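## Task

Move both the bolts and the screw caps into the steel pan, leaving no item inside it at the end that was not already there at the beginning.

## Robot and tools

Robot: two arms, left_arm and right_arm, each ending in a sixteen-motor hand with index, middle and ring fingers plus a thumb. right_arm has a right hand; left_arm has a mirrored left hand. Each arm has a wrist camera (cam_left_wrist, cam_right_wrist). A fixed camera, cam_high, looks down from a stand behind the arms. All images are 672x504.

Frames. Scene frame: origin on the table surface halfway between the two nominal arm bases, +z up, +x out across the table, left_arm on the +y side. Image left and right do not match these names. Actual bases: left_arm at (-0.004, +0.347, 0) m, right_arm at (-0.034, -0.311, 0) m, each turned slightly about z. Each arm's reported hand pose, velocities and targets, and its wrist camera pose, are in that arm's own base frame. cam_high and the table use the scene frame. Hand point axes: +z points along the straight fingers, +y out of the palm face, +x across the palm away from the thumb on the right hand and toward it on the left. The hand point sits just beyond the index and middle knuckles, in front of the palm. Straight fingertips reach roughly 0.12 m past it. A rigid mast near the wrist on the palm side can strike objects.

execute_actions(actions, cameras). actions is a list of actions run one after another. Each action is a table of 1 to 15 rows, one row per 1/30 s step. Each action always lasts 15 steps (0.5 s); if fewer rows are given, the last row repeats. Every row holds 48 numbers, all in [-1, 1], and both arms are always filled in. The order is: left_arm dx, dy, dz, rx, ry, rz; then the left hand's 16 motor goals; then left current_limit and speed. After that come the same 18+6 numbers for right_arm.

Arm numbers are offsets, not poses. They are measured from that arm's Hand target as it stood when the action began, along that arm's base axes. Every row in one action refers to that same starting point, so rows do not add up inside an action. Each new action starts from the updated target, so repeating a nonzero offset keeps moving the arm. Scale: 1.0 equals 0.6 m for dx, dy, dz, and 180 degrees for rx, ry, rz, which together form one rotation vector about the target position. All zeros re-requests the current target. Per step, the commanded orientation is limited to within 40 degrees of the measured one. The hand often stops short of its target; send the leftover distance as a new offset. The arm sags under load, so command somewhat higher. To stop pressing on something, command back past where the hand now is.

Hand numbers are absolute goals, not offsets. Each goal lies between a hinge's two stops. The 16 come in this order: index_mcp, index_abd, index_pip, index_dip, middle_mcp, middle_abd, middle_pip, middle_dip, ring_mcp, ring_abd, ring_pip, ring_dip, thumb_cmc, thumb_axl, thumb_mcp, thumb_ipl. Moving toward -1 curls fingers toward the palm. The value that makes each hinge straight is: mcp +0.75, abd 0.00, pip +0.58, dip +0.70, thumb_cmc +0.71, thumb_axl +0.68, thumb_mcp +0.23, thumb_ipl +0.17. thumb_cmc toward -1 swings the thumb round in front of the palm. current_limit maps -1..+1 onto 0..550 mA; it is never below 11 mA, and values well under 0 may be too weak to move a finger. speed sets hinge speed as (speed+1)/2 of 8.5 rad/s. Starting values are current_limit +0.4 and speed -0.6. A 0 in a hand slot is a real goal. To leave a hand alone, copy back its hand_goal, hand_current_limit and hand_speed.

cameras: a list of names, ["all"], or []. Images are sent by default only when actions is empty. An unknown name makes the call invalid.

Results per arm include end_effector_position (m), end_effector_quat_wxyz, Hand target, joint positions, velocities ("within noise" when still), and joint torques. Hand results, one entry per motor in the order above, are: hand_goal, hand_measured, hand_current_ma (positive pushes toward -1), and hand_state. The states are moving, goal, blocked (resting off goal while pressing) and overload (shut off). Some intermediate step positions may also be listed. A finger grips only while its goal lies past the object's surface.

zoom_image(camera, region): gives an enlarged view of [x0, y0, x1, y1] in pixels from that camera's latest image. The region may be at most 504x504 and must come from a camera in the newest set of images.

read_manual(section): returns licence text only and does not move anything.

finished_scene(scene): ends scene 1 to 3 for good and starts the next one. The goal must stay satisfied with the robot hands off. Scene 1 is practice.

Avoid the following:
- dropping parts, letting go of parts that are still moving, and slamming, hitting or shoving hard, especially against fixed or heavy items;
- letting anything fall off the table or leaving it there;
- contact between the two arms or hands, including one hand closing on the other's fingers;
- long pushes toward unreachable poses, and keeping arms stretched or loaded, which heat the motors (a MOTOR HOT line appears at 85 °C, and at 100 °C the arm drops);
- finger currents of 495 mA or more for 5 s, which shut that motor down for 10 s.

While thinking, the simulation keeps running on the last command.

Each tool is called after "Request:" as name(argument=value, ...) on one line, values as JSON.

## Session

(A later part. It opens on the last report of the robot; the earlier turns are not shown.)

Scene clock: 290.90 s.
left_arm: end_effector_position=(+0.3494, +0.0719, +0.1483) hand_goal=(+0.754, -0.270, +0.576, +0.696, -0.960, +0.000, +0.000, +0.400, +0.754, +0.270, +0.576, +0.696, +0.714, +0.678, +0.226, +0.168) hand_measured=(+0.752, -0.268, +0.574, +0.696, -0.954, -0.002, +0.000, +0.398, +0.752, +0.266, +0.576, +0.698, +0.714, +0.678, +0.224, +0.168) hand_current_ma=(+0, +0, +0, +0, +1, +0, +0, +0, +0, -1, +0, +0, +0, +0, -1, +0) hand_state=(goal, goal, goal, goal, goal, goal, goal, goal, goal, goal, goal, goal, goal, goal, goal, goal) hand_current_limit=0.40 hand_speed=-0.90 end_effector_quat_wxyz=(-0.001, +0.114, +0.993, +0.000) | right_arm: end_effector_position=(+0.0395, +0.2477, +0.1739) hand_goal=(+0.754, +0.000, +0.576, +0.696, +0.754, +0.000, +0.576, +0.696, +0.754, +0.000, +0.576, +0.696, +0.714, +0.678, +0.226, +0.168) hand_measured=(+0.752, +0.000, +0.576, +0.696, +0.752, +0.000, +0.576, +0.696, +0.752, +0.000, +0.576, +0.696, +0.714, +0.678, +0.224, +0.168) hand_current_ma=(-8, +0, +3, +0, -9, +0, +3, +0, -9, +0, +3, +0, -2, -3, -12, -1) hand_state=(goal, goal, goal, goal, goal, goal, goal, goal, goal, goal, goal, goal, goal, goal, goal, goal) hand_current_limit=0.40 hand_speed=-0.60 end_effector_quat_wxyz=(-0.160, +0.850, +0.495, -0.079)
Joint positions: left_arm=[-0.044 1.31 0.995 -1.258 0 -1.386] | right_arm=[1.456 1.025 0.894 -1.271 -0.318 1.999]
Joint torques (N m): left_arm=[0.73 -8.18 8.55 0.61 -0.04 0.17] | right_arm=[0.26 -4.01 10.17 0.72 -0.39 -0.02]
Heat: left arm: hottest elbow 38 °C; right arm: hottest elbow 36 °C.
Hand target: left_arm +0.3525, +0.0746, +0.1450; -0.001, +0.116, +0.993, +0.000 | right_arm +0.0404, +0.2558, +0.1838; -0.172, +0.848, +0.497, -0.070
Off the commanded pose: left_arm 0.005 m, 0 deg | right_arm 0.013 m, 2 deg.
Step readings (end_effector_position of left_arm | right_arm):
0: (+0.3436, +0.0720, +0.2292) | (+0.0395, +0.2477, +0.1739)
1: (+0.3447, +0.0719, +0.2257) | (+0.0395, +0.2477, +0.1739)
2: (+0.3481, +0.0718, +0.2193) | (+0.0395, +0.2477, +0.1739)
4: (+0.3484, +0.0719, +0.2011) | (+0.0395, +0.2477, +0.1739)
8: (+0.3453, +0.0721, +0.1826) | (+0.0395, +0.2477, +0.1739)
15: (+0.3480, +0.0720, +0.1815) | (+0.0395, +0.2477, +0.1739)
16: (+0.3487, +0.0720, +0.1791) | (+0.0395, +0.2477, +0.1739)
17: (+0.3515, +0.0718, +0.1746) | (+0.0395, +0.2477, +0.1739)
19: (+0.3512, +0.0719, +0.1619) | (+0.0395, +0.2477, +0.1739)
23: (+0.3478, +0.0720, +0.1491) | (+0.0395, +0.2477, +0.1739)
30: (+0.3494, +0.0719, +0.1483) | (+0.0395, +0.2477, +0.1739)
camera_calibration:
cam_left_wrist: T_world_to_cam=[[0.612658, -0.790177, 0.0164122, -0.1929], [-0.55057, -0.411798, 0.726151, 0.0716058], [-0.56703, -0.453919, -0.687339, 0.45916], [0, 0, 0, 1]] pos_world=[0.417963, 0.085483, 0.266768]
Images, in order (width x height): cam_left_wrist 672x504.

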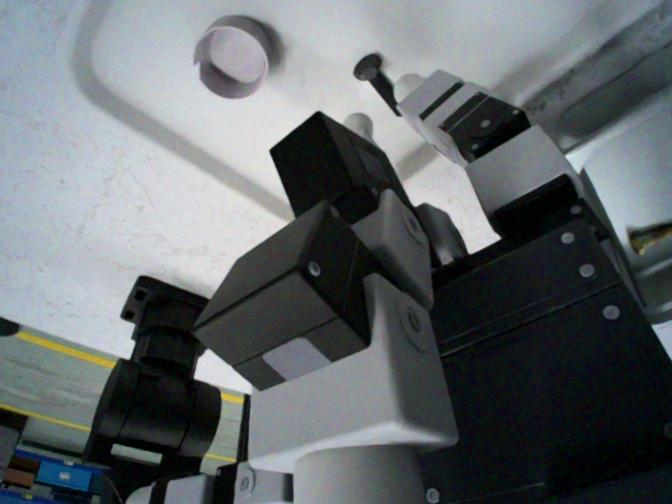

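Request:
execute_actions(actions=[[[0.009,0.01,0,0,0,-0.014,0.754,-0.27,0.576,0.696,-0.96,0,0,0.4,0.754,0.27,0.576,0.696,0.714,0.678,0.226,0.168,0.4,-0.9,0,0,0,0,0,0,0.754,0,0.576,0.696,0.754,0,0.576,0.696,0.754,0,0.576,0.696,0.714,0.678,0.226,0.168,0.4,-0.6]],[[0,0,-0.045,0,0,0,0.754,-0.27,0.576,0.696,-0.96,0,0,0.4,0.754,0.27,0.576,0.696,0.714,0.678,0.226,0.168,0.4,-0.9,0,0,0,0,0,0,0.754,0,0.576,0.696,0.754,0,0.576,0.696,0.754,0,0.576,0.696,0.714,0.678,0.226,0.168,0.4,-0.6]]], cameras=["cam_left_wrist"])

Request:
zoom_image(camera="cam_left_wrist", region=[300, 0, 468, 168])

Scene clock: 303.90 s.
left_arm: end_effector_position=(+0.3584, +0.0786, +0.1319) hand_goal=(+0.754, -0.270, +0.576, +0.696, -0.960, +0.000, +0.000, +0.400, +0.754, +0.270, +0.576, +0.696, +0.714, +0.678, +0.226, +0.168) hand_measured=(+0.752, -0.264, +0.574, +0.696, -0.952, -0.002, +0.000, +0.398, +0.752, +0.274, +0.576, +0.698, +0.714, +0.678, +0.222, +0.168) hand_current_ma=(+0, +1, +0, +0, +2, +0, +0, +0, +0, +0, +0, +0, +0, +0, -1, +0) hand_state=(goal, goal, goal, goal, goal, goal, goal, goal, goal, goal, goal, goal, goal, goal, goal, goal) hand_current_limit=0.40 hand_speed=-0.90 end_effector_quat_wxyz=(+0.012, +0.134, +0.991, +0.001) | right_arm: end_effector_position=(+0.0395, +0.2477, +0.1739) hand_goal=(+0.754, +0.000, +0.576, +0.696, +0.754, +0.000, +0.576, +0.696, +0.754, +0.000, +0.576, +0.696, +0.714, +0.678, +0.226, +0.168) hand_measured=(+0.752, +0.000, +0.576, +0.696, +0.752, +0.000, +0.576, +0.696, +0.752, +0.000, +0.576, +0.696, +0.714, +0.678, +0.224, +0.168) hand_current_ma=(-8, +0, +3, +0, -9, +0, +3, +0, -9, +0, +3, +0, -2, -3, -12, -1) hand_state=(goal, goal, goal, goal, goal, goal, goal, goal, goal, goal, goal, goal, goal, goal, goal, goal) hand_current_limit=0.40 hand_speed=-0.60 end_effector_quat_wxyz=(-0.160, +0.850, +0.495, -0.079)
Joint positions: left_arm=[-0.025 1.322 0.961 -1.186 0 -1.326] | right_arm=[1.456 1.025 0.894 -1.271 -0.318 1.999]
Joint torques (N m): left_arm=[0.56 -7.12 7.2 0.87 -0.06 0.17] | right_arm=[0.21 -3.96 10.17 0.72 -0.39 -0.02]
Heat: left arm: hottest elbow 37 °C; right arm: hottest elbow 36 °C.
Hand target: left_arm +0.3578, +0.0805, +0.1179; -0.001, +0.138, +0.990, +0.000 | right_arm +0.0404, +0.2558, +0.1838; -0.172, +0.848, +0.497, -0.070
Off the commanded pose: left_arm 0.014 m, 1 deg | right_arm 0.013 m, 2 deg.
Step readings (end_effector_position of left_arm | right_arm):
0: (+0.3494, +0.0719, +0.1483) | (+0.0395, +0.2477, +0.1739)
1: (+0.3500, +0.0722, +0.1483) | (+0.0395, +0.2477, +0.1739)
2: (+0.3507, +0.0730, +0.1483) | (+0.0395, +0.2477, +0.1739)
4: (+0.3514, +0.0759, +0.1483) | (+0.0395, +0.2477, +0.1739)
8: (+0.3523, +0.0788, +0.1483) | (+0.0395, +0.2477, +0.1739)
15: (+0.3530, +0.0788, +0.1483) | (+0.0395, +0.2477, +0.1739)
16: (+0.3537, +0.0788, +0.1466) | (+0.0395, +0.2477, +0.1739)
17: (+0.3563, +0.0788, +0.1436) | (+0.0395, +0.2477, +0.1739)
19: (+0.3572, +0.0787, +0.1343) | (+0.0395, +0.2477, +0.1739)
23: (+0.3584, +0.0786, +0.1319) | (+0.0395, +0.2477, +0.1739)
30: (+0.3584, +0.0786, +0.1319) | (+0.0395, +0.2477, +0.1739)
camera_calibration:
cam_left_wrist: T_world_to_cam=[[0.579543, -0.814319, 0.0318593, -0.181105], [-0.584842, -0.388365, 0.712133, 0.103464], [-0.56753, -0.431344, -0.701322, 0.456235], [0, 0, 0, 1]] pos_world=[0.424395, 0.0894992, 0.252057]
Images, in order (width x height): cam_left_wrist 672x504.

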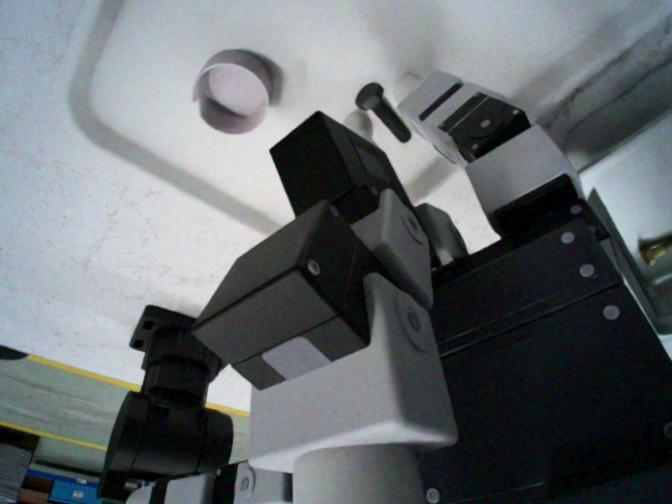

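Scaled by 3.000 from the camera's 672x504 image, which has a finer 960x720 frame.

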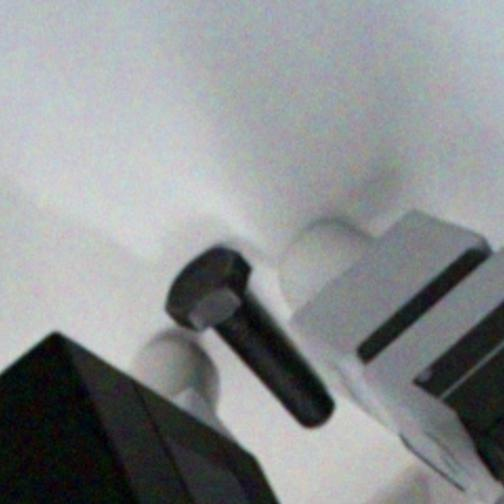

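Request:
execute_actions(actions=[[[0,0,0,0,0,0,0.754,-0.5,0.576,0.696,-0.96,0,0,0.4,0.754,0.5,0.576,0.696,0.714,0.678,0.226,0.168,0.4,-0.9,0,0,0,0,0,0,0.754,0,0.576,0.696,0.754,0,0.576,0.696,0.754,0,0.576,0.696,0.714,0.678,0.226,0.168,0.4,-0.6]],[[0,0,0,0,0,0,0.754,-0.55,0.576,0.696,-0.96,0,0,0.4,0.754,0.55,0.576,0.696,0.714,0.678,0.226,0.168,0.4,-0.9,0,0,0,0,0,0,0.754,0,0.576,0.696,0.754,0,0.576,0.696,0.754,0,0.576,0.696,0.714,0.678,0.226,0.168,0.4,-0.6]]], cameras=["cam_left_wrist"])

Request:
zoom_image(camera="cam_left_wrist", region=[300, 0, 468, 168])

Scene clock: 315.90 s.
left_arm: end_effector_position=(+0.3579, +0.0787, +0.1306) hand_goal=(+0.754, -0.550, +0.576, +0.696, -0.960, +0.000, +0.000, +0.400, +0.754, +0.550, +0.576, +0.696, +0.714, +0.678, +0.226, +0.168) hand_measured=(+0.754, -0.346, +0.576, +0.696, -0.952, -0.002, +0.000, +0.398, +0.752, +0.348, +0.576, +0.698, +0.714, +0.678, +0.222, +0.168) hand_current_ma=(+0, +385, +0, +0, +2, +0, +0, +0, +0, -385, +0, +0, +0, +0, -1, +0) hand_state=(goal, blocked, goal, goal, goal, goal, goal, goal, goal, blocked, goal, goal, goal, goal, goal, goal) hand_current_limit=0.40 hand_speed=-0.90 end_effector_quat_wxyz=(+0.011, +0.134, +0.991, +0.001) | right_arm: end_effector_position=(+0.0395, +0.2477, +0.1739) hand_goal=(+0.754, +0.000, +0.576, +0.696, +0.754, +0.000, +0.576, +0.696, +0.754, +0.000, +0.576, +0.696, +0.714, +0.678, +0.226, +0.168) hand_measured=(+0.752, +0.000, +0.576, +0.696, +0.752, +0.000, +0.576, +0.696, +0.752, +0.000, +0.576, +0.696, +0.714, +0.678, +0.224, +0.168) hand_current_ma=(-8, +0, +3, +0, -9, +0, +3, +0, -9, +0, +3, +0, -2, -3, -12, -1) hand_state=(goal, goal, goal, goal, goal, goal, goal, goal, goal, goal, goal, goal, goal, goal, goal, goal) hand_current_limit=0.40 hand_speed=-0.60 end_effector_quat_wxyz=(-0.160, +0.850, +0.495, -0.079)
Joint positions: left_arm=[-0.025 1.324 0.959 -1.184 0 -1.326] | right_arm=[1.456 1.025 0.894 -1.271 -0.318 1.999]
Joint torques (N m): left_arm=[0.38 -7.3 7.42 0.83 -0.06 0.18] | right_arm=[0.21 -4.01 10.17 0.73 -0.39 -0.02]
Heat: left arm: hottest elbow 37 °C; right arm: hottest elbow 36 °C.
Hand target: left_arm +0.3579, +0.0806, +0.1181; +0.000, +0.138, +0.990, +0.000 | right_arm +0.0404, +0.2558, +0.1838; -0.172, +0.848, +0.497, -0.070
Off the commanded pose: left_arm 0.013 m, 1 deg | right_arm 0.013 m, 2 deg.
Step readings (end_effector_position of left_arm | right_arm):
0: (+0.3584, +0.0786, +0.1319) | (+0.0395, +0.2477, +0.1739)
1: (+0.3584, +0.0786, +0.1319) | (+0.0395, +0.2477, +0.1739)
2: (+0.3584, +0.0786, +0.1319) | (+0.0395, +0.2477, +0.1739)
4: (+0.3584, +0.0786, +0.1319) | (+0.0395, +0.2477, +0.1739)
8: (+0.3580, +0.0787, +0.1312) | (+0.0395, +0.2477, +0.1739)
15: (+0.3579, +0.0787, +0.1306) | (+0.0395, +0.2477, +0.1739)
16: (+0.3579, +0.0787, +0.1306) | (+0.0395, +0.2477, +0.1739)
17: (+0.3579, +0.0787, +0.1306) | (+0.0395, +0.2477, +0.1739)
19: (+0.3579, +0.0787, +0.1306) | (+0.0395, +0.2477, +0.1739)
23: (+0.3579, +0.0787, +0.1306) | (+0.0395, +0.2477, +0.1739)
30: (+0.3579, +0.0787, +0.1306) | (+0.0395, +0.2477, +0.1739)
camera_calibration:
cam_left_wrist: T_world_to_cam=[[0.579615, -0.814331, 0.0301982, -0.180555], [-0.583259, -0.388696, 0.713249, 0.10342], [-0.569082, -0.431023, -0.70026, 0.455502], [0, 0, 0, 1]] pos_world=[0.424192, 0.0894999, 0.250658]
Images, in order (width x height): cam_left_wrist 672x504.

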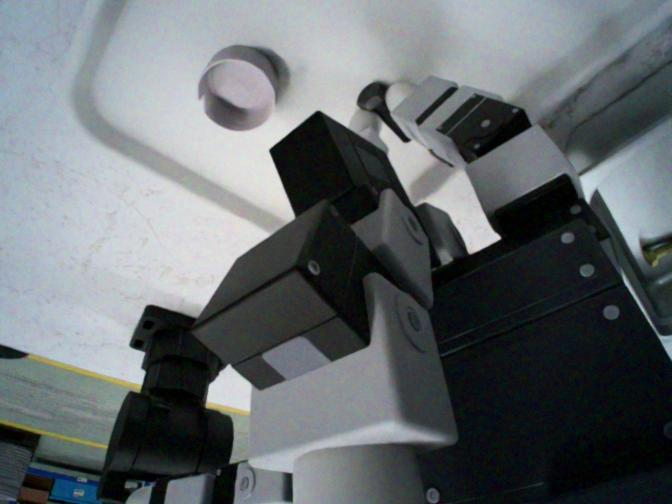

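Scaled by 3.000 from the camera's 672x504 image, which has a finer 960x720 frame.

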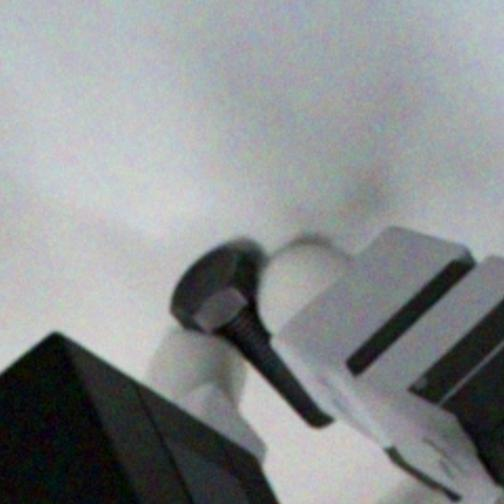

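Request:
execute_actions(actions=[[[0,0,0.17,0,0,0,0.754,-0.55,0.576,0.696,-0.96,0,0,0.4,0.754,0.55,0.576,0.696,0.714,0.678,0.226,0.168,0.4,-0.9,0,0,0,0,0,0,0.754,0,0.576,0.696,0.754,0,0.576,0.696,0.754,0,0.576,0.696,0.714,0.678,0.226,0.168,0.4,-0.6]],[[0,0,0.08,0,0,0,0.754,-0.55,0.576,0.696,-0.96,0,0,0.4,0.754,0.55,0.576,0.696,0.714,0.678,0.226,0.168,0.4,-0.9,0,0,0,0,0,0,0.754,0,0.576,0.696,0.754,0,0.576,0.696,0.754,0,0.576,0.696,0.714,0.678,0.226,0.168,0.4,-0.6]]], cameras=["cam_left_wrist"])

Scene clock: 329.33 s.
left_arm: end_effector_position=(+0.3499, +0.0793, +0.2551) hand_goal=(+0.754, -0.550, +0.576, +0.696, -0.960, +0.000, +0.000, +0.400, +0.754, +0.550, +0.576, +0.696, +0.714, +0.678, +0.226, +0.168) hand_measured=(+0.752, -0.352, +0.574, +0.696, -0.950, -0.002, +0.000, +0.398, +0.752, +0.348, +0.576, +0.696, +0.714, +0.678, +0.220, +0.166) hand_current_ma=(+0, +385, +0, +0, +3, +0, +0, +0, +0, -385, +0, +0, +0, +0, -1, +0) hand_state=(goal, blocked, goal, goal, goal, goal, goal, goal, goal, blocked, goal, goal, goal, goal, goal, goal) hand_current_limit=0.40 hand_speed=-0.90 end_effector_quat_wxyz=(-0.013, +0.136, +0.991, +0.000) | right_arm: end_effector_position=(+0.0395, +0.2477, +0.1739) hand_goal=(+0.754, +0.000, +0.576, +0.696, +0.754, +0.000, +0.576, +0.696, +0.754, +0.000, +0.576, +0.696, +0.714, +0.678, +0.226, +0.168) hand_measured=(+0.752, +0.000, +0.576, +0.696, +0.752, +0.000, +0.576, +0.696, +0.752, +0.000, +0.576, +0.696, +0.714, +0.678, +0.224, +0.168) hand_current_ma=(-8, +0, +3, +0, -9, +0, +3, +0, -9, +0, +3, +0, -2, -3, -12, -1) hand_state=(goal, goal, goal, goal, goal, goal, goal, goal, goal, goal, goal, goal, goal, goal, goal, goal) hand_current_limit=0.40 hand_speed=-0.60 end_effector_quat_wxyz=(-0.160, +0.850, +0.495, -0.079)
Joint positions: left_arm=[-0.025 1.268 1.242 -1.571 -0.002 -1.323] | right_arm=[1.456 1.025 0.894 -1.271 -0.318 1.999]
Joint torques (N m): left_arm=[0.5 -8.7 12.41 -0.27 0.01 0.14] | right_arm=[0.26 -3.96 10.17 0.73 -0.39 -0.02]
Heat: left arm: hottest elbow 36 °C; right arm: hottest elbow 36 °C.
Hand target: left_arm +0.3579, +0.0806, +0.2679; -0.001, +0.138, +0.990, +0.000 | right_arm +0.0404, +0.2558, +0.1838; -0.172, +0.848, +0.497, -0.070
Off the commanded pose: left_arm 0.015 m, 1 deg | right_arm 0.013 m, 2 deg.
Step readings (end_effector_position of left_arm | right_arm):
0: (+0.3579, +0.0787, +0.1306) | (+0.0395, +0.2477, +0.1739)
1: (+0.3549, +0.0789, +0.1345) | (+0.0395, +0.2477, +0.1739)
2: (+0.3477, +0.0794, +0.1430) | (+0.0395, +0.2477, +0.1739)
4: (+0.3412, +0.0797, +0.1683) | (+0.0395, +0.2477, +0.1739)
8: (+0.3494, +0.0795, +0.2076) | (+0.0395, +0.2477, +0.1739)
15: (+0.3507, +0.0793, +0.2145) | (+0.0395, +0.2477, +0.1739)
16: (+0.3483, +0.0794, +0.2167) | (+0.0395, +0.2477, +0.1739)
17: (+0.3454, +0.0794, +0.2218) | (+0.0395, +0.2477, +0.1739)
19: (+0.3437, +0.0795, +0.2367) | (+0.0395, +0.2477, +0.1739)
23: (+0.3504, +0.0793, +0.2541) | (+0.0395, +0.2477, +0.1739)
30: (+0.3499, +0.0793, +0.2551) | (+0.0395, +0.2477, +0.1739)
camera_calibration:
cam_left_wrist: T_world_to_cam=[[0.57818, -0.815909, -0.000232143, -0.170775], [-0.549641, -0.389704, 0.738935, -0.00806202], [-0.602994, -0.42711, -0.673776, 0.543149], [0, 0, 0, 1]] pos_world=[0.421823, 0.089506, 0.371879]
Images, in order (width x height): cam_left_wrist 672x504.

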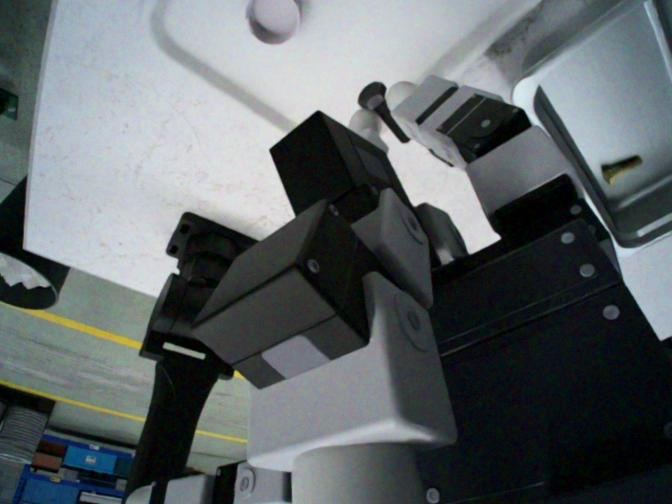

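Request:
execute_actions(actions=[[[0.0687,-0.1352,0.01,0,0,-0.0912,0.754,-0.55,0.576,0.696,-0.96,0,0,0.4,0.754,0.55,0.576,0.696,0.714,0.678,0.226,0.168,0.4,-0.9,0,0,0,0,0,0,0.754,0,0.576,0.696,0.754,0,0.576,0.696,0.754,0,0.576,0.696,0.714,0.678,0.226,0.168,0.4,-0.6]],[[0.0687,-0.1352,0,0,0,-0.0912,0.754,-0.55,0.576,0.696,-0.96,0,0,0.4,0.754,0.55,0.576,0.696,0.714,0.678,0.226,0.168,0.4,-0.9,0,0,0,0,0,0,0.754,0,0.576,0.696,0.754,0,0.576,0.696,0.754,0,0.576,0.696,0.714,0.678,0.226,0.168,0.4,-0.6]],[[0.0687,-0.1352,0,0,0,-0.0912,0.754,-0.55,0.576,0.696,-0.96,0,0,0.4,0.754,0.55,0.576,0.696,0.714,0.678,0.226,0.168,0.4,-0.9,0,0,0,0,0,0,0.754,0,0.576,0.696,0.754,0,0.576,0.696,0.754,0,0.576,0.696,0.714,0.678,0.226,0.168,0.4,-0.6]],[[0.0687,-0.1352,0,0,0,-0.0912,0.754,-0.55,0.576,0.696,-0.96,0,0,0.4,0.754,0.55,0.576,0.696,0.714,0.678,0.226,0.168,0.4,-0.9,0,0,0,0,0,0,0.754,0,0.576,0.696,0.754,0,0.576,0.696,0.754,0,0.576,0.696,0.714,0.678,0.226,0.168,0.4,-0.6]],[[0.0687,-0.1352,-0.05,0,0,-0.0912,0.754,-0.55,0.576,0.696,-0.96,0,0,0.4,0.754,0.55,0.576,0.696,0.714,0.678,0.226,0.168,0.4,-0.9,0,0,0,0,0,0,0.754,0,0.576,0.696,0.754,0,0.576,0.696,0.754,0,0.576,0.696,0.714,0.678,0.226,0.168,0.4,-0.6]],[[0,0,-0.03,0,0,0,0.754,-0.55,0.576,0.696,-0.96,0,0,0.4,0.754,0.55,0.576,0.696,0.714,0.678,0.226,0.168,0.4,-0.9,0,0,0,0,0,0,0.754,0,0.576,0.696,0.754,0,0.576,0.696,0.754,0,0.576,0.696,0.714,0.678,0.226,0.168,0.4,-0.6]]], cameras=["cam_left_wrist","cam_high"])

Scene clock: 342.40 s.
left_arm: end_effector_position=(+0.5573, -0.3244, +0.2225) hand_goal=(+0.754, -0.550, +0.576, +0.696, -0.960, +0.000, +0.000, +0.400, +0.754, +0.550, +0.576, +0.696, +0.714, +0.678, +0.226, +0.168) hand_measured=(+0.752, -0.352, +0.574, +0.696, -0.950, +0.000, +0.000, +0.398, +0.752, +0.348, +0.576, +0.696, +0.714, +0.678, +0.220, +0.166) hand_current_ma=(+0, +385, +0, +0, +3, +0, +0, +0, +0, -385, +0, +0, +0, +0, -2, +0) hand_state=(goal, blocked, goal, goal, goal, goal, goal, goal, goal, blocked, goal, goal, goal, goal, goal, goal) hand_current_limit=0.40 hand_speed=-0.90 end_effector_quat_wxyz=(-0.009, +0.753, +0.658, -0.001) | right_arm: end_effector_position=(+0.0395, +0.2477, +0.1739) hand_goal=(+0.754, +0.000, +0.576, +0.696, +0.754, +0.000, +0.576, +0.696, +0.754, +0.000, +0.576, +0.696, +0.714, +0.678, +0.226, +0.168) hand_measured=(+0.752, +0.000, +0.576, +0.696, +0.752, +0.000, +0.576, +0.696, +0.752, +0.000, +0.576, +0.696, +0.714, +0.678, +0.224, +0.168) hand_current_ma=(-8, +0, +3, +0, -9, +0, +3, +0, -9, +0, +3, +0, -2, -3, -12, -1) hand_state=(goal, goal, goal, goal, goal, goal, goal, goal, goal, goal, goal, goal, goal, goal, goal, goal) hand_current_limit=0.40 hand_speed=-0.60 end_effector_quat_wxyz=(-0.160, +0.850, +0.495, -0.079)
Joint positions: left_arm=[-0.62 1.875 1.875 -1.588 -0.002 -0.487] | right_arm=[1.456 1.025 0.894 -1.271 -0.318 1.999]
Joint torques (N m): left_arm=[0.62 -17.38 10.19 0.66 -0.02 0.18] | right_arm=[0.26 -3.96 10.15 0.72 -0.39 -0.02]
Heat: left arm: hottest elbow 37 °C; right arm: hottest elbow 36 °C.
Hand target: left_arm +0.5640, -0.3250, +0.2260; +0.000, +0.754, +0.657, +0.000 | right_arm +0.0404, +0.2558, +0.1838; -0.172, +0.848, +0.497, -0.070
Off the commanded pose: left_arm 0.008 m, 1 deg | right_arm 0.013 m, 2 deg.
Step readings (end_effector_position of left_arm | right_arm):
0: (+0.3499, +0.0793, +0.2551) | (+0.0395, +0.2477, +0.1739)
1: (+0.3517, +0.0758, +0.2558) | (+0.0395, +0.2477, +0.1739)
2: (+0.3562, +0.0675, +0.2577) | (+0.0395, +0.2477, +0.1739)
4: (+0.3692, +0.0315, +0.2604) | (+0.0395, +0.2477, +0.1739)
8: (+0.3850, -0.0109, +0.2627) | (+0.0395, +0.2477, +0.1739)
15: (+0.3873, +0.0005, +0.2615) | (+0.0395, +0.2477, +0.1739)
16: (+0.3896, -0.0023, +0.2619) | (+0.0395, +0.2477, +0.1739)
17: (+0.3950, -0.0101, +0.2643) | (+0.0395, +0.2477, +0.1739)
19: (+0.4087, -0.0440, +0.2671) | (+0.0395, +0.2477, +0.1739)
23: (+0.4230, -0.0877, +0.2630) | (+0.0395, +0.2477, +0.1739)
30: (+0.4282, -0.0799, +0.2591) | (+0.0395, +0.2477, +0.1739)
31: (+0.4306, -0.0822, +0.2596) | (+0.0395, +0.2477, +0.1739)
32: (+0.4369, -0.0892, +0.2632) | (+0.0395, +0.2477, +0.1739)
34: (+0.4517, -0.1202, +0.2685) | (+0.0395, +0.2477, +0.1739)
38: (+0.4651, -0.1636, +0.2662) | (+0.0395, +0.2477, +0.1739)
45: (+0.4700, -0.1608, +0.2600) | (+0.0395, +0.2477, +0.1739)
46: (+0.4722, -0.1644, +0.2605) | (+0.0395, +0.2477, +0.1739)
47: (+0.4791, -0.1705, +0.2643) | (+0.0395, +0.2477, +0.1739)
49: (+0.4963, -0.1985, +0.2709) | (+0.0395, +0.2477, +0.1739)
53: (+0.5107, -0.2391, +0.2689) | (+0.0395, +0.2477, +0.1739)
60: (+0.5111, -0.2411, +0.2595) | (+0.0395, +0.2477, +0.1739)
61: (+0.5128, -0.2460, +0.2590) | (+0.0395, +0.2477, +0.1739)
62: (+0.5202, -0.2531, +0.2611) | (+0.0395, +0.2477, +0.1739)
64: (+0.5368, -0.2784, +0.2603) | (+0.0395, +0.2477, +0.1739)
68: (+0.5513, -0.3116, +0.2407) | (+0.0395, +0.2477, +0.1739)
75: (+0.5518, -0.3196, +0.2206) | (+0.0395, +0.2477, +0.1739)
76: (+0.5526, -0.3204, +0.2212) | (+0.0395, +0.2477, +0.1739)
77: (+0.5540, -0.3215, +0.2216) | (+0.0395, +0.2477, +0.1739)
79: (+0.5563, -0.3234, +0.2222) | (+0.0395, +0.2477, +0.1739)
83: (+0.5573, -0.3243, +0.2225) | (+0.0395, +0.2477, +0.1739)
90: (+0.5573, -0.3244, +0.2225) | (+0.0395, +0.2477, +0.1739)
camera_calibration:
cam_left_wrist: T_world_to_cam=[[-0.727595, -0.685738, 0.0192022, 0.145498], [-0.452343, 0.500622, 0.738081, 0.207467], [-0.515743, 0.528338, -0.674439, 0.735272], [0, 0, 0, 1]] pos_world=[0.578922, -0.392561, 0.339975]
Images, in order (width x height): cam_high 672x504, cam_left_wrist 672x504.

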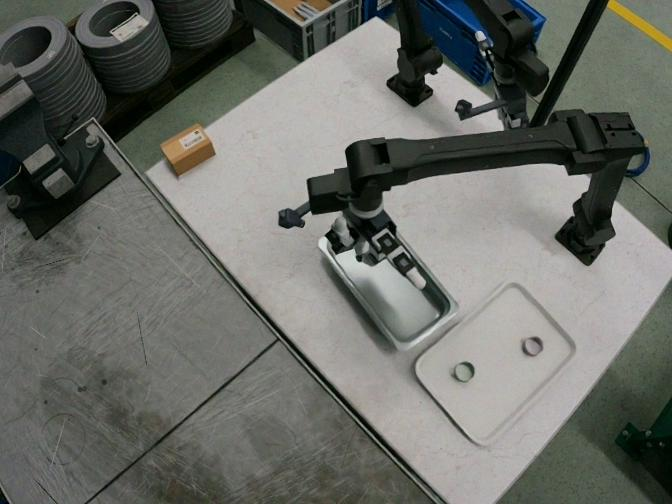

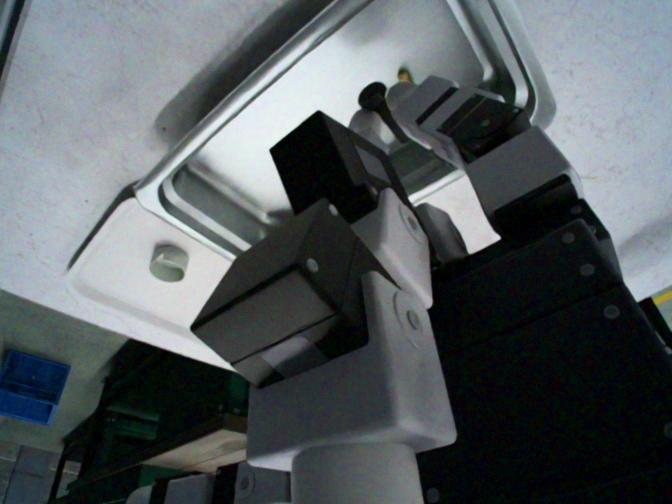

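Request:
execute_actions(actions=[[[0,0,-0.08,0,0,0,0.754,-0.55,0.576,0.696,-0.96,0,0,0.4,0.754,0.55,0.576,0.696,0.714,0.678,0.226,0.168,0.4,-0.9,0,0,0,0,0,0,0.754,0,0.576,0.696,0.754,0,0.576,0.696,0.754,0,0.576,0.696,0.714,0.678,0.226,0.168,0.4,-0.6]],[[0,0,-0.05,0,0,0,0.754,-0.55,0.576,0.696,-0.96,0,0,0.4,0.754,0.55,0.576,0.696,0.714,0.678,0.226,0.168,0.4,-0.9,0,0,0,0,0,0,0.754,0,0.576,0.696,0.754,0,0.576,0.696,0.754,0,0.576,0.696,0.714,0.678,0.226,0.168,0.4,-0.6]]], cameras=["cam_left_wrist"])

Scene clock: 349.97 s.
left_arm: end_effector_position=(+0.5593, -0.3259, +0.1571) hand_goal=(+0.754, -0.550, +0.576, +0.696, -0.960, +0.000, +0.000, +0.400, +0.754, +0.550, +0.576, +0.696, +0.714, +0.678, +0.226, +0.168) hand_measured=(+0.752, -0.352, +0.576, +0.696, -0.950, +0.000, +0.000, +0.398, +0.754, +0.348, +0.576, +0.696, +0.714, +0.678, +0.222, +0.166) hand_current_ma=(+0, +385, +0, +0, +3, +0, +0, +0, +0, -385, +0, +0, +0, +0, -1, +0) hand_state=(goal, blocked, goal, goal, goal, goal, goal, goal, goal, blocked, goal, goal, goal, goal, goal, goal) hand_current_limit=0.40 hand_speed=-0.90 end_effector_quat_wxyz=(+0.002, +0.753, +0.658, +0.001) | right_arm: end_effector_position=(+0.0395, +0.2477, +0.1739) hand_goal=(+0.754, +0.000, +0.576, +0.696, +0.754, +0.000, +0.576, +0.696, +0.754, +0.000, +0.576, +0.696, +0.714, +0.678, +0.226, +0.168) hand_measured=(+0.752, +0.000, +0.576, +0.696, +0.752, +0.000, +0.576, +0.696, +0.752, +0.000, +0.576, +0.696, +0.714, +0.678, +0.224, +0.168) hand_current_ma=(-8, +0, +3, +0, -9, +0, +3, +0, -9, +0, +3, +0, -2, -3, -12, -1) hand_state=(goal, goal, goal, goal, goal, goal, goal, goal, goal, goal, goal, goal, goal, goal, goal, goal) hand_current_limit=0.40 hand_speed=-0.60 end_effector_quat_wxyz=(-0.160, +0.850, +0.495, -0.079)
Joint positions: left_arm=[-0.62 1.883 1.709 -1.393 -0.002 -0.486] | right_arm=[1.456 1.025 0.894 -1.271 -0.318 1.999]
Joint torques (N m): left_arm=[0.62 -16.26 9.11 0.79 -0.01 0.18] | right_arm=[0.26 -3.96 10.17 0.73 -0.39 -0.02]
Heat: left arm: hottest elbow 37 °C; right arm: hottest elbow 36 °C.
Hand target: left_arm +0.5640, -0.3250, +0.1479; -0.001, +0.754, +0.657, +0.000 | right_arm +0.0404, +0.2558, +0.1838; -0.172, +0.848, +0.497, -0.070
Off the commanded pose: left_arm 0.010 m, 0 deg | right_arm 0.013 m, 2 deg.
Step readings (end_effector_position of left_arm | right_arm):
0: (+0.5573, -0.3244, +0.2225) | (+0.0395, +0.2477, +0.1739)
1: (+0.5580, -0.3249, +0.2191) | (+0.0395, +0.2477, +0.1739)
2: (+0.5596, -0.3261, +0.2161) | (+0.0395, +0.2477, +0.1739)
4: (+0.5595, -0.3261, +0.2023) | (+0.0395, +0.2477, +0.1739)
8: (+0.5573, -0.3244, +0.1832) | (+0.0395, +0.2477, +0.1739)
15: (+0.5586, -0.3254, +0.1820) | (+0.0395, +0.2477, +0.1739)
16: (+0.5591, -0.3258, +0.1799) | (+0.0395, +0.2477, +0.1739)
17: (+0.5608, -0.3269, +0.1783) | (+0.0395, +0.2477, +0.1739)
19: (+0.5610, -0.3271, +0.1693) | (+0.0395, +0.2477, +0.1739)
23: (+0.5585, -0.3254, +0.1575) | (+0.0395, +0.2477, +0.1739)
30: (+0.5593, -0.3259, +0.1571) | (+0.0395, +0.2477, +0.1739)
camera_calibration:
cam_left_wrist: T_world_to_cam=[[-0.728415, -0.684977, 0.0147883, 0.14865], [-0.465545, 0.510673, 0.722829, 0.270458], [-0.502673, 0.519634, -0.690869, 0.685455], [0, 0, 0, 1]] pos_world=[0.578748, -0.39248, 0.275866]
Images, in order (width x height): cam_left_wrist 672x504.

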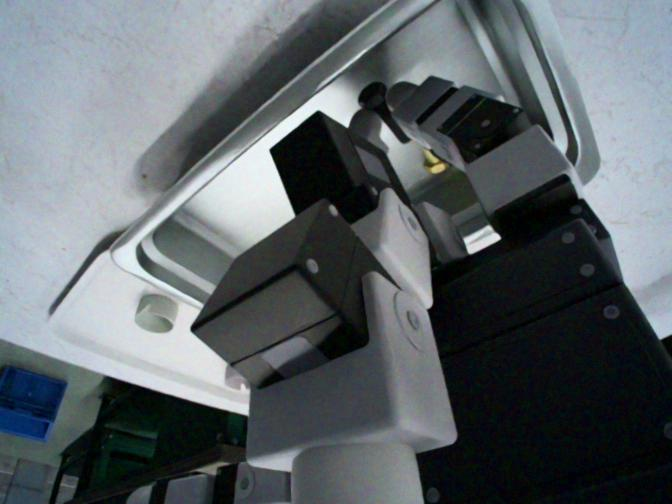

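Request:
execute_actions(actions=[[[0,0,-0.033,0,0,0,0.754,-0.55,0.576,0.696,-0.96,0,0,0.4,0.754,0.55,0.576,0.696,0.714,0.678,0.226,0.168,0.4,-0.9,0,0,0,0,0,0,0.754,0,0.576,0.696,0.754,0,0.576,0.696,0.754,0,0.576,0.696,0.714,0.678,0.226,0.168,0.4,-0.6]]], cameras=["cam_left_wrist"])

Scene clock: 354.17 s.
left_arm: end_effector_position=(+0.5600, -0.3264, +0.1410) hand_goal=(+0.754, -0.550, +0.576, +0.696, -0.960, +0.000, +0.000, +0.400, +0.754, +0.550, +0.576, +0.696, +0.714, +0.678, +0.226, +0.168) hand_measured=(+0.752, -0.352, +0.576, +0.696, -0.950, +0.000, +0.000, +0.398, +0.754, +0.348, +0.576, +0.696, +0.714, +0.678, +0.222, +0.166) hand_current_ma=(+0, +385, +0, +0, +3, +0, +0, +0, +0, -385, +0, +0, +0, +0, -1, +0) hand_state=(goal, blocked, goal, goal, goal, goal, goal, goal, goal, blocked, goal, goal, goal, goal, goal, goal) hand_current_limit=0.40 hand_speed=-0.90 end_effector_quat_wxyz=(+0.005, +0.753, +0.658, +0.002) | right_arm: end_effector_position=(+0.0395, +0.2477, +0.1739) hand_goal=(+0.754, +0.000, +0.576, +0.696, +0.754, +0.000, +0.576, +0.696, +0.754, +0.000, +0.576, +0.696, +0.714, +0.678, +0.226, +0.168) hand_measured=(+0.752, +0.000, +0.576, +0.696, +0.752, +0.000, +0.576, +0.696, +0.752, +0.000, +0.576, +0.696, +0.714, +0.678, +0.224, +0.168) hand_current_ma=(-8, +0, +3, +0, -9, +0, +3, +0, -9, +0, +3, +0, -2, -3, -12, -1) hand_state=(goal, goal, goal, goal, goal, goal, goal, goal, goal, goal, goal, goal, goal, goal, goal, goal) hand_current_limit=0.40 hand_speed=-0.60 end_effector_quat_wxyz=(-0.160, +0.850, +0.495, -0.079)
Joint positions: left_arm=[-0.62 1.889 1.675 -1.346 -0.002 -0.486] | right_arm=[1.456 1.025 0.894 -1.271 -0.318 1.999]
Joint torques (N m): left_arm=[0.67 -16.21 8.72 0.77 0 0.16] | right_arm=[0.21 -4.01 10.17 0.72 -0.39 -0.02]
Heat: left arm: hottest elbow 37 °C; right arm: hottest elbow 36 °C.
Hand target: left_arm +0.5640, -0.3250, +0.1280; -0.001, +0.754, +0.657, +0.000 | right_arm +0.0404, +0.2558, +0.1838; -0.172, +0.848, +0.497, -0.070
Off the commanded pose: left_arm 0.014 m, 1 deg | right_arm 0.013 m, 2 deg.
Step readings (end_effector_position of left_arm | right_arm):
0: (+0.5593, -0.3259, +0.1571) | (+0.0395, +0.2477, +0.1739)
1: (+0.5596, -0.3262, +0.1560) | (+0.0395, +0.2477, +0.1739)
2: (+0.5608, -0.3270, +0.1543) | (+0.0395, +0.2477, +0.1739)
4: (+0.5611, -0.3272, +0.1484) | (+0.0395, +0.2477, +0.1739)
8: (+0.5595, -0.3261, +0.1413) | (+0.0395, +0.2477, +0.1739)
15: (+0.5600, -0.3264, +0.1410) | (+0.0395, +0.2477, +0.1739)
camera_calibration:
cam_left_wrist: T_world_to_cam=[[-0.72853, -0.68488, 0.0135422, 0.149318], [-0.469314, 0.513431, 0.718424, 0.286395], [-0.498987, 0.517038, -0.695474, 0.672691], [0, 0, 0, 1]] pos_world=[0.578856, -0.392585, 0.260064]
Images, in order (width x height): cam_left_wrist 672x504.

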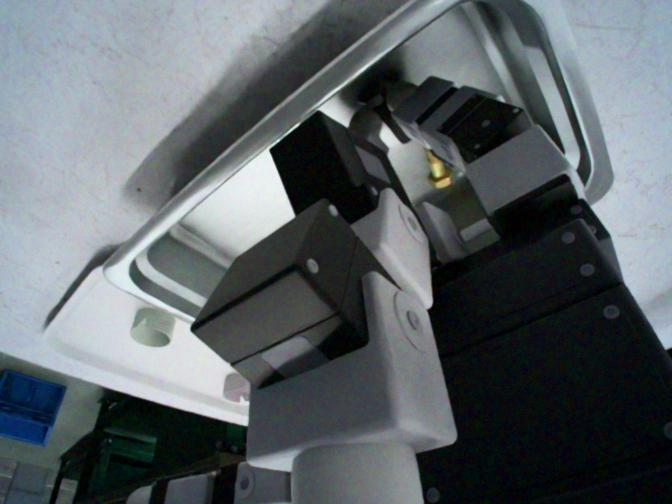

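Request:
execute_actions(actions=[[[0,0,0,0,0,0,0.754,-0.25,0.576,0.696,-0.96,0,0,0.4,0.754,0.25,0.576,0.696,0.714,0.678,0.226,0.168,0.4,-0.9,0,0,0,0,0,0,0.754,0,0.576,0.696,0.754,0,0.576,0.696,0.754,0,0.576,0.696,0.714,0.678,0.226,0.168,0.4,-0.6]],[[0,0,0.07,0,0,0,0.754,-0.25,0.576,0.696,-0.96,0,0,0.4,0.754,0.25,0.576,0.696,0.714,0.678,0.226,0.168,0.4,-0.9,0,0,0,0,0,0,0.754,0,0.576,0.696,0.754,0,0.576,0.696,0.754,0,0.576,0.696,0.714,0.678,0.226,0.168,0.4,-0.6]],[[0,0,0.11,0,0,0,0.754,-0.25,0.576,0.696,-0.96,0,0,0.4,0.754,0.25,0.576,0.696,0.714,0.678,0.226,0.168,0.4,-0.9,0,0,0,0,0,0,0.754,0,0.576,0.696,0.754,0,0.576,0.696,0.754,0,0.576,0.696,0.714,0.678,0.226,0.168,0.4,-0.6]],[[0,0,0.05,0,0,0,0.754,-0.25,0.576,0.696,-0.96,0,0,0.4,0.754,0.25,0.576,0.696,0.714,0.678,0.226,0.168,0.4,-0.9,0,0,0,0,0,0,0.754,0,0.576,0.696,0.754,0,0.576,0.696,0.754,0,0.576,0.696,0.714,0.678,0.226,0.168,0.4,-0.6]]], cameras=["cam_left_wrist"])

Scene clock: 366.53 s.
left_arm: end_effector_position=(+0.5547, -0.3227, +0.2583) hand_goal=(+0.754, -0.250, +0.576, +0.696, -0.960, +0.000, +0.000, +0.400, +0.754, +0.250, +0.576, +0.696, +0.714, +0.678, +0.226, +0.168) hand_measured=(+0.752, -0.252, +0.576, +0.696, -0.950, +0.000, +0.000, +0.398, +0.752, +0.250, +0.576, +0.696, +0.714, +0.678, +0.222, +0.166) hand_current_ma=(+0, +0, +0, +0, +3, +0, +0, +0, +0, +0, +0, +0, +0, +0, -1, +0) hand_state=(goal, goal, goal, goal, goal, goal, goal, goal, goal, goal, goal, goal, goal, goal, goal, goal) hand_current_limit=0.40 hand_speed=-0.90 end_effector_quat_wxyz=(-0.008, +0.753, +0.658, -0.001) | right_arm: end_effector_position=(+0.0395, +0.2477, +0.1739) hand_goal=(+0.754, +0.000, +0.576, +0.696, +0.754, +0.000, +0.576, +0.696, +0.754, +0.000, +0.576, +0.696, +0.714, +0.678, +0.226, +0.168) hand_measured=(+0.752, +0.000, +0.576, +0.696, +0.752, +0.000, +0.576, +0.696, +0.752, +0.000, +0.576, +0.696, +0.714, +0.678, +0.224, +0.168) hand_current_ma=(-8, +0, +3, +0, -9, +0, +3, +0, -9, +0, +3, +0, -2, -3, -12, -1) hand_state=(goal, goal, goal, goal, goal, goal, goal, goal, goal, goal, goal, goal, goal, goal, goal, goal) hand_current_limit=0.40 hand_speed=-0.60 end_effector_quat_wxyz=(-0.160, +0.850, +0.495, -0.079)
Joint positions: left_arm=[-0.62 1.869 1.959 -1.677 -0.002 -0.485] | right_arm=[1.456 1.025 0.894 -1.271 -0.318 1.999]
Joint torques (N m): left_arm=[0.62 -16.91 12.93 -0.16 -0.02 0.16] | right_arm=[0.26 -4.01 10.15 0.73 -0.39 -0.02]
Heat: left arm: hottest elbow 37 °C; right arm: hottest elbow 36 °C.
Hand target: left_arm +0.5640, -0.3250, +0.2662; +0.000, +0.754, +0.657, +0.000 | right_arm +0.0404, +0.2558, +0.1838; -0.172, +0.848, +0.497, -0.070
Off the commanded pose: left_arm 0.012 m, 1 deg | right_arm 0.013 m, 2 deg.
Step readings (end_effector_position of left_arm | right_arm):
0: (+0.5600, -0.3264, +0.1410) | (+0.0395, +0.2477, +0.1739)
1: (+0.5600, -0.3264, +0.1410) | (+0.0395, +0.2477, +0.1739)
2: (+0.5600, -0.3264, +0.1410) | (+0.0395, +0.2477, +0.1739)
4: (+0.5600, -0.3264, +0.1410) | (+0.0395, +0.2477, +0.1739)
8: (+0.5600, -0.3264, +0.1410) | (+0.0395, +0.2477, +0.1739)
15: (+0.5600, -0.3264, +0.1410) | (+0.0395, +0.2477, +0.1739)
16: (+0.5584, -0.3252, +0.1412) | (+0.0395, +0.2477, +0.1739)
17: (+0.5559, -0.3235, +0.1423) | (+0.0395, +0.2477, +0.1739)
19: (+0.5522, -0.3209, +0.1457) | (+0.0395, +0.2477, +0.1739)
23: (+0.5522, -0.3208, +0.1496) | (+0.0395, +0.2477, +0.1739)
30: (+0.5519, -0.3207, +0.1498) | (+0.0395, +0.2477, +0.1739)
31: (+0.5500, -0.3193, +0.1527) | (+0.0395, +0.2477, +0.1739)
32: (+0.5475, -0.3175, +0.1572) | (+0.0395, +0.2477, +0.1739)
34: (+0.5469, -0.3172, +0.1772) | (+0.0395, +0.2477, +0.1739)
38: (+0.5553, -0.3231, +0.2177) | (+0.0395, +0.2477, +0.1739)
45: (+0.5565, -0.3240, +0.2321) | (+0.0395, +0.2477, +0.1739)
46: (+0.5553, -0.3231, +0.2335) | (+0.0395, +0.2477, +0.1739)
47: (+0.5539, -0.3221, +0.2355) | (+0.0395, +0.2477, +0.1739)
49: (+0.5526, -0.3212, +0.2441) | (+0.0395, +0.2477, +0.1739)
53: (+0.5552, -0.3231, +0.2572) | (+0.0395, +0.2477, +0.1739)
60: (+0.5547, -0.3227, +0.2583) | (+0.0395, +0.2477, +0.1739)
camera_calibration:
cam_left_wrist: T_world_to_cam=[[-0.728665, -0.684613, 0.0187857, 0.14522], [-0.452905, 0.50226, 0.736622, 0.180317], [-0.513736, 0.528242, -0.676044, 0.756501], [0, 0, 0, 1]] pos_world=[0.576125, -0.390763, 0.375874]
Images, in order (width x height): cam_left_wrist 672x504.

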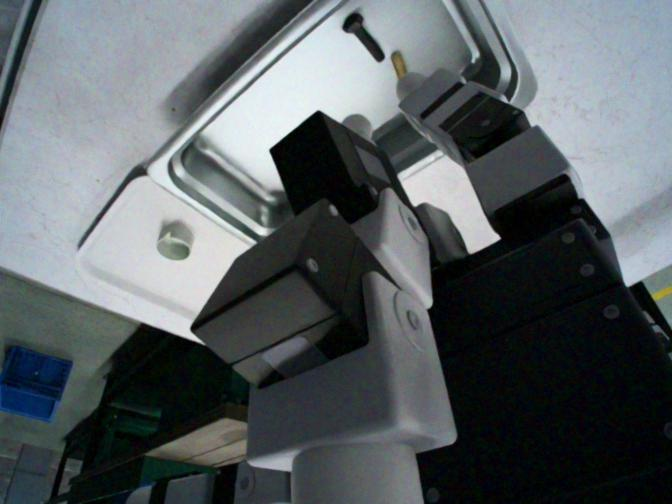

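Request:
execute_actions(actions=[[[-0.0017,0.143,0,0,0,0,0.754,0,0.576,0.696,-0.96,0,0,0.4,0.754,0,0.576,0.696,0.714,0.678,0.226,0.168,0.4,-0.8,0,0,0,0,0,0,0.754,0,0.576,0.696,0.754,0,0.576,0.696,0.754,0,0.576,0.696,0.714,0.678,0.226,0.168,0.4,-0.6]],[[-0.0017,0.143,0,0,0,0,0.754,0,0.576,0.696,-0.96,0,0,0.4,0.754,0,0.576,0.696,0.714,0.678,0.226,0.168,0.4,-0.8,0,0,0,0,0,0,0.754,0,0.576,0.696,0.754,0,0.576,0.696,0.754,0,0.576,0.696,0.714,0.678,0.226,0.168,0.4,-0.6]],[[-0.0017,0.143,0,0,0,0,0.754,0,0.576,0.696,-0.96,0,0,0.4,0.754,0,0.576,0.696,0.714,0.678,0.226,0.168,0.4,-0.8,0,0,0,0,0,0,0.754,0,0.576,0.696,0.754,0,0.576,0.696,0.754,0,0.576,0.696,0.714,0.678,0.226,0.168,0.4,-0.6]],[[-0.0017,0.143,-0.05,0,0,0,0.754,0,0.576,0.696,-0.96,0,0,0.4,0.754,0,0.576,0.696,0.714,0.678,0.226,0.168,0.4,-0.8,0,0,0,0,0,0,0.754,0,0.576,0.696,0.754,0,0.576,0.696,0.754,0,0.576,0.696,0.714,0.678,0.226,0.168,0.4,-0.6]],[[0,0,-0.02,0,0,0,0.754,0,0.576,0.696,-0.96,0,0,0.4,0.754,0,0.576,0.696,0.714,0.678,0.226,0.168,0.4,-0.8,0,0,0,0,0,0,0.754,0,0.576,0.696,0.754,0,0.576,0.696,0.754,0,0.576,0.696,0.714,0.678,0.226,0.168,0.4,-0.6]]], cameras=["cam_left_wrist"])

Request:
zoom_image(camera="cam_left_wrist", region=[200, 0, 536, 200])

Scene clock: 375.83 s.
left_arm: end_effector_position=(+0.5586, +0.0192, +0.2278) hand_goal=(+0.754, +0.000, +0.576, +0.696, -0.960, +0.000, +0.000, +0.400, +0.754, +0.000, +0.576, +0.696, +0.714, +0.678, +0.226, +0.168) hand_measured=(+0.752, -0.002, +0.574, +0.696, -0.950, -0.002, +0.000, +0.398, +0.752, +0.000, +0.576, +0.696, +0.712, +0.678, +0.222, +0.166) hand_current_ma=(+0, +0, +0, +0, +3, +0, +0, +0, +0, +0, +0, +0, +0, +0, -1, +0) hand_state=(goal, goal, goal, goal, goal, goal, goal, goal, goal, goal, goal, goal, goal, goal, goal, goal) hand_current_limit=0.40 hand_speed=-0.80 end_effector_quat_wxyz=(-0.001, +0.750, +0.661, +0.000) | right_arm: end_effector_position=(+0.0395, +0.2477, +0.1739) hand_goal=(+0.754, +0.000, +0.576, +0.696, +0.754, +0.000, +0.576, +0.696, +0.754, +0.000, +0.576, +0.696, +0.714, +0.678, +0.226, +0.168) hand_measured=(+0.752, +0.000, +0.576, +0.696, +0.752, +0.000, +0.576, +0.696, +0.752, +0.000, +0.576, +0.696, +0.714, +0.678, +0.224, +0.168) hand_current_ma=(-8, +0, +3, +0, -9, +0, +3, +0, -9, +0, +3, +0, -2, -3, -12, -1) hand_state=(goal, goal, goal, goal, goal, goal, goal, goal, goal, goal, goal, goal, goal, goal, goal, goal) hand_current_limit=0.40 hand_speed=-0.60 end_effector_quat_wxyz=(-0.160, +0.850, +0.495, -0.079)
Joint positions: left_arm=[0.016 1.575 1.487 -1.485 -0.002 0.143] | right_arm=[1.456 1.025 0.894 -1.271 -0.318 1.999]
Joint torques (N m): left_arm=[0.03 -13.27 8.65 0.84 0.04 0.19] | right_arm=[0.26 -4.01 10.17 0.72 -0.39 -0.02]
Heat: left arm: hottest elbow 37 °C; right arm: hottest elbow 36 °C.
Hand target: left_arm +0.5600, +0.0181, +0.2242; +0.000, +0.754, +0.657, +0.000 | right_arm +0.0404, +0.2558, +0.1838; -0.172, +0.848, +0.497, -0.070
Off the commanded pose: left_arm 0.004 m, 1 deg | right_arm 0.013 m, 2 deg.
Step readings (end_effector_position of left_arm | right_arm):
0: (+0.5547, -0.3227, +0.2583) | (+0.0395, +0.2477, +0.1739)
1: (+0.5554, -0.3173, +0.2558) | (+0.0395, +0.2477, +0.1739)
2: (+0.5522, -0.3131, +0.2524) | (+0.0395, +0.2477, +0.1739)
4: (+0.5480, -0.2831, +0.2457) | (+0.0395, +0.2477, +0.1739)
8: (+0.5620, -0.2314, +0.2550) | (+0.0395, +0.2477, +0.1739)
15: (+0.5647, -0.2251, +0.2643) | (+0.0395, +0.2477, +0.1739)
16: (+0.5637, -0.2226, +0.2619) | (+0.0395, +0.2477, +0.1739)
17: (+0.5595, -0.2218, +0.2582) | (+0.0395, +0.2477, +0.1739)
19: (+0.5522, -0.1962, +0.2514) | (+0.0395, +0.2477, +0.1739)
23: (+0.5600, -0.1462, +0.2574) | (+0.0395, +0.2477, +0.1739)
30: (+0.5618, -0.1419, +0.2622) | (+0.0395, +0.2477, +0.1739)
31: (+0.5614, -0.1390, +0.2609) | (+0.0395, +0.2477, +0.1739)
32: (+0.5589, -0.1381, +0.2587) | (+0.0395, +0.2477, +0.1739)
34: (+0.5553, -0.1113, +0.2549) | (+0.0395, +0.2477, +0.1739)
38: (+0.5599, -0.0562, +0.2589) | (+0.0395, +0.2477, +0.1739)
45: (+0.5601, -0.0572, +0.2604) | (+0.0395, +0.2477, +0.1739)
46: (+0.5604, -0.0551, +0.2580) | (+0.0395, +0.2477, +0.1739)
47: (+0.5599, -0.0543, +0.2545) | (+0.0395, +0.2477, +0.1739)
49: (+0.5559, -0.0262, +0.2422) | (+0.0395, +0.2477, +0.1739)
53: (+0.5534, +0.0323, +0.2327) | (+0.0395, +0.2477, +0.1739)
60: (+0.5558, +0.0276, +0.2333) | (+0.0395, +0.2477, +0.1739)
61: (+0.5564, +0.0255, +0.2327) | (+0.0395, +0.2477, +0.1739)
62: (+0.5577, +0.0235, +0.2325) | (+0.0395, +0.2477, +0.1739)
64: (+0.5588, +0.0199, +0.2298) | (+0.0395, +0.2477, +0.1739)
68: (+0.5582, +0.0193, +0.2276) | (+0.0395, +0.2477, +0.1739)
75: (+0.5585, +0.0192, +0.2277) | (+0.0395, +0.2477, +0.1739)
camera_calibration:
cam_left_wrist: T_world_to_cam=[[-0.723371, -0.690243, 0.0173013, 0.380174], [-0.464657, 0.505186, 0.727242, 0.0414332], [-0.510714, 0.518027, -0.686163, 0.557998], [0, 0, 0, 1]] pos_world=[0.579236, -0.0475768, 0.346168]
Images, in order (width x height): cam_left_wrist 672x504.

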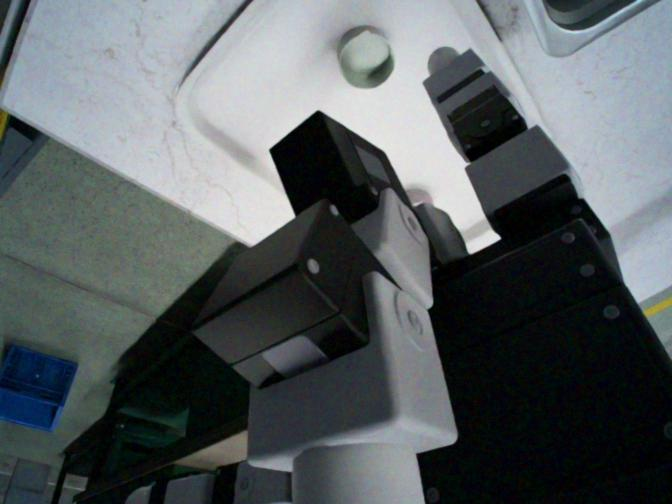

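Scaled by 1.500 from the camera's 672x504 image, which has a finer 960x720 frame.

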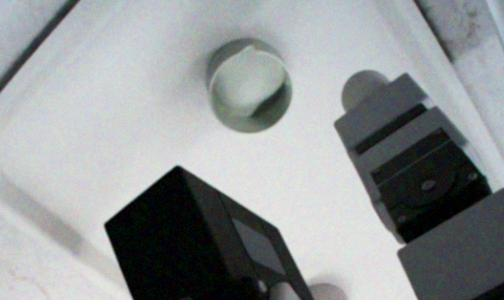

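Request:
execute_actions(actions=[[[0.0067,0.009,-0.08,0,0,0,0.754,0,0.576,0.696,-0.96,0,0,0.4,0.754,0,0.576,0.696,0.714,0.678,0.226,0.168,0.4,-0.8,0,0,0,0,0,0,0.754,0,0.576,0.696,0.754,0,0.576,0.696,0.754,0,0.576,0.696,0.714,0.678,0.226,0.168,0.4,-0.6]],[[0,0,-0.035,0,0,0,0.754,0,0.576,0.696,-0.96,0,0,0.4,0.754,0,0.576,0.696,0.714,0.678,0.226,0.168,0.4,-0.8,0,0,0,0,0,0,0.754,0,0.576,0.696,0.754,0,0.576,0.696,0.754,0,0.576,0.696,0.714,0.678,0.226,0.168,0.4,-0.6]]], cameras=["cam_left_wrist"])

Request:
zoom_image(camera="cam_left_wrist", region=[200, 0, 536, 200])

Scene clock: 399.77 s.
left_arm: end_effector_position=(+0.5619, +0.0204, +0.1662) hand_goal=(+0.754, +0.000, +0.576, +0.696, -0.960, +0.000, +0.000, +0.400, +0.754, +0.000, +0.576, +0.696, +0.714, +0.678, +0.226, +0.168) hand_measured=(+0.754, -0.002, +0.576, +0.696, -0.952, -0.002, +0.000, +0.398, +0.754, +0.000, +0.576, +0.696, +0.712, +0.678, +0.222, +0.166) hand_current_ma=(+0, +0, +0, +0, +3, +0, +0, +0, +0, +0, +0, +0, +0, +0, -1, +0) hand_state=(goal, goal, goal, goal, goal, goal, goal, goal, goal, goal, goal, goal, goal, goal, goal, goal) hand_current_limit=0.40 hand_speed=-0.80 end_effector_quat_wxyz=(+0.003, +0.753, +0.658, +0.005) | right_arm: end_effector_position=(+0.0395, +0.2477, +0.1739) hand_goal=(+0.754, +0.000, +0.576, +0.696, +0.754, +0.000, +0.576, +0.696, +0.754, +0.000, +0.576, +0.696, +0.714, +0.678, +0.226, +0.168) hand_measured=(+0.752, +0.000, +0.576, +0.696, +0.752, +0.000, +0.576, +0.696, +0.752, +0.000, +0.576, +0.696, +0.714, +0.678, +0.224, +0.168) hand_current_ma=(-8, +0, +3, +0, -9, +0, +3, +0, -9, +0, +3, +0, -2, -3, -12, -1) hand_state=(goal, goal, goal, goal, goal, goal, goal, goal, goal, goal, goal, goal, goal, goal, goal, goal) hand_current_limit=0.40 hand_speed=-0.60 end_effector_quat_wxyz=(-0.160, +0.850, +0.495, -0.079)
Joint positions: left_arm=[0.02 1.602 1.353 -1.31 -0.002 0.154] | right_arm=[1.456 1.025 0.894 -1.271 -0.318 1.999]
Joint torques (N m): left_arm=[0.62 -12.16 8.55 0.88 0.06 0.18] | right_arm=[0.26 -4.01 10.17 0.72 -0.39 -0.02]
Heat: left arm: hottest elbow 36 °C; right arm: hottest elbow 36 °C.
Hand target: left_arm +0.5640, +0.0236, +0.1552; +0.000, +0.754, +0.657, +0.000 | right_arm +0.0404, +0.2558, +0.1838; -0.172, +0.848, +0.497, -0.070
Off the commanded pose: left_arm 0.012 m, 1 deg | right_arm 0.013 m, 2 deg.
Step readings (end_effector_position of left_arm | right_arm):
0: (+0.5586, +0.0192, +0.2278) | (+0.0395, +0.2477, +0.1739)
1: (+0.5595, +0.0194, +0.2246) | (+0.0395, +0.2477, +0.1739)
2: (+0.5620, +0.0197, +0.2212) | (+0.0395, +0.2477, +0.1739)
4: (+0.5612, +0.0198, +0.2047) | (+0.0395, +0.2477, +0.1739)
8: (+0.5578, +0.0203, +0.1805) | (+0.0395, +0.2477, +0.1739)
15: (+0.5601, +0.0204, +0.1781) | (+0.0395, +0.2477, +0.1739)
16: (+0.5608, +0.0204, +0.1773) | (+0.0395, +0.2477, +0.1739)
17: (+0.5627, +0.0205, +0.1762) | (+0.0395, +0.2477, +0.1739)
19: (+0.5631, +0.0205, +0.1710) | (+0.0395, +0.2477, +0.1739)
23: (+0.5611, +0.0204, +0.1659) | (+0.0395, +0.2477, +0.1739)
30: (+0.5619, +0.0204, +0.1662) | (+0.0395, +0.2477, +0.1739)
camera_calibration:
cam_left_wrist: T_world_to_cam=[[-0.728546, -0.684956, 0.0074073, 0.388879], [-0.470629, 0.508379, 0.721151, 0.0914271], [-0.497723, 0.521906, -0.692738, 0.510553], [0, 0, 0, 1]] pos_world=[0.580459, -0.0465753, 0.284866]
Images, in order (width x height): cam_left_wrist 672x504.

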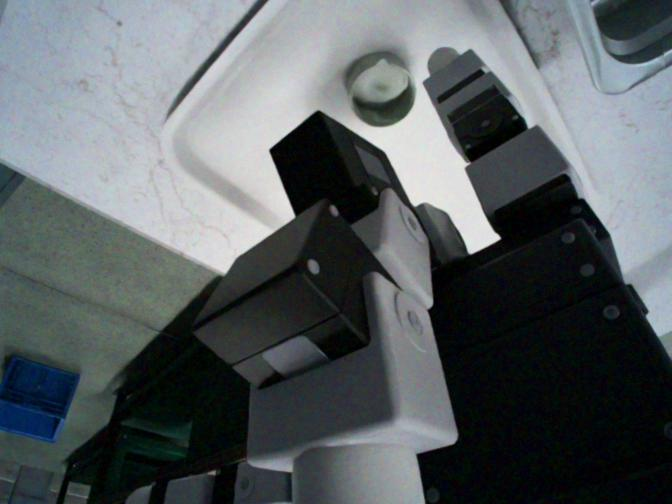

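Scaled by 1.500 from the camera's 672x504 image, which has a finer 960x720 frame.

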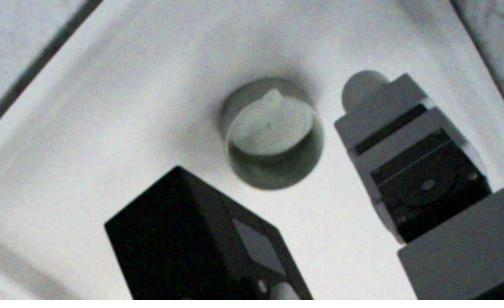

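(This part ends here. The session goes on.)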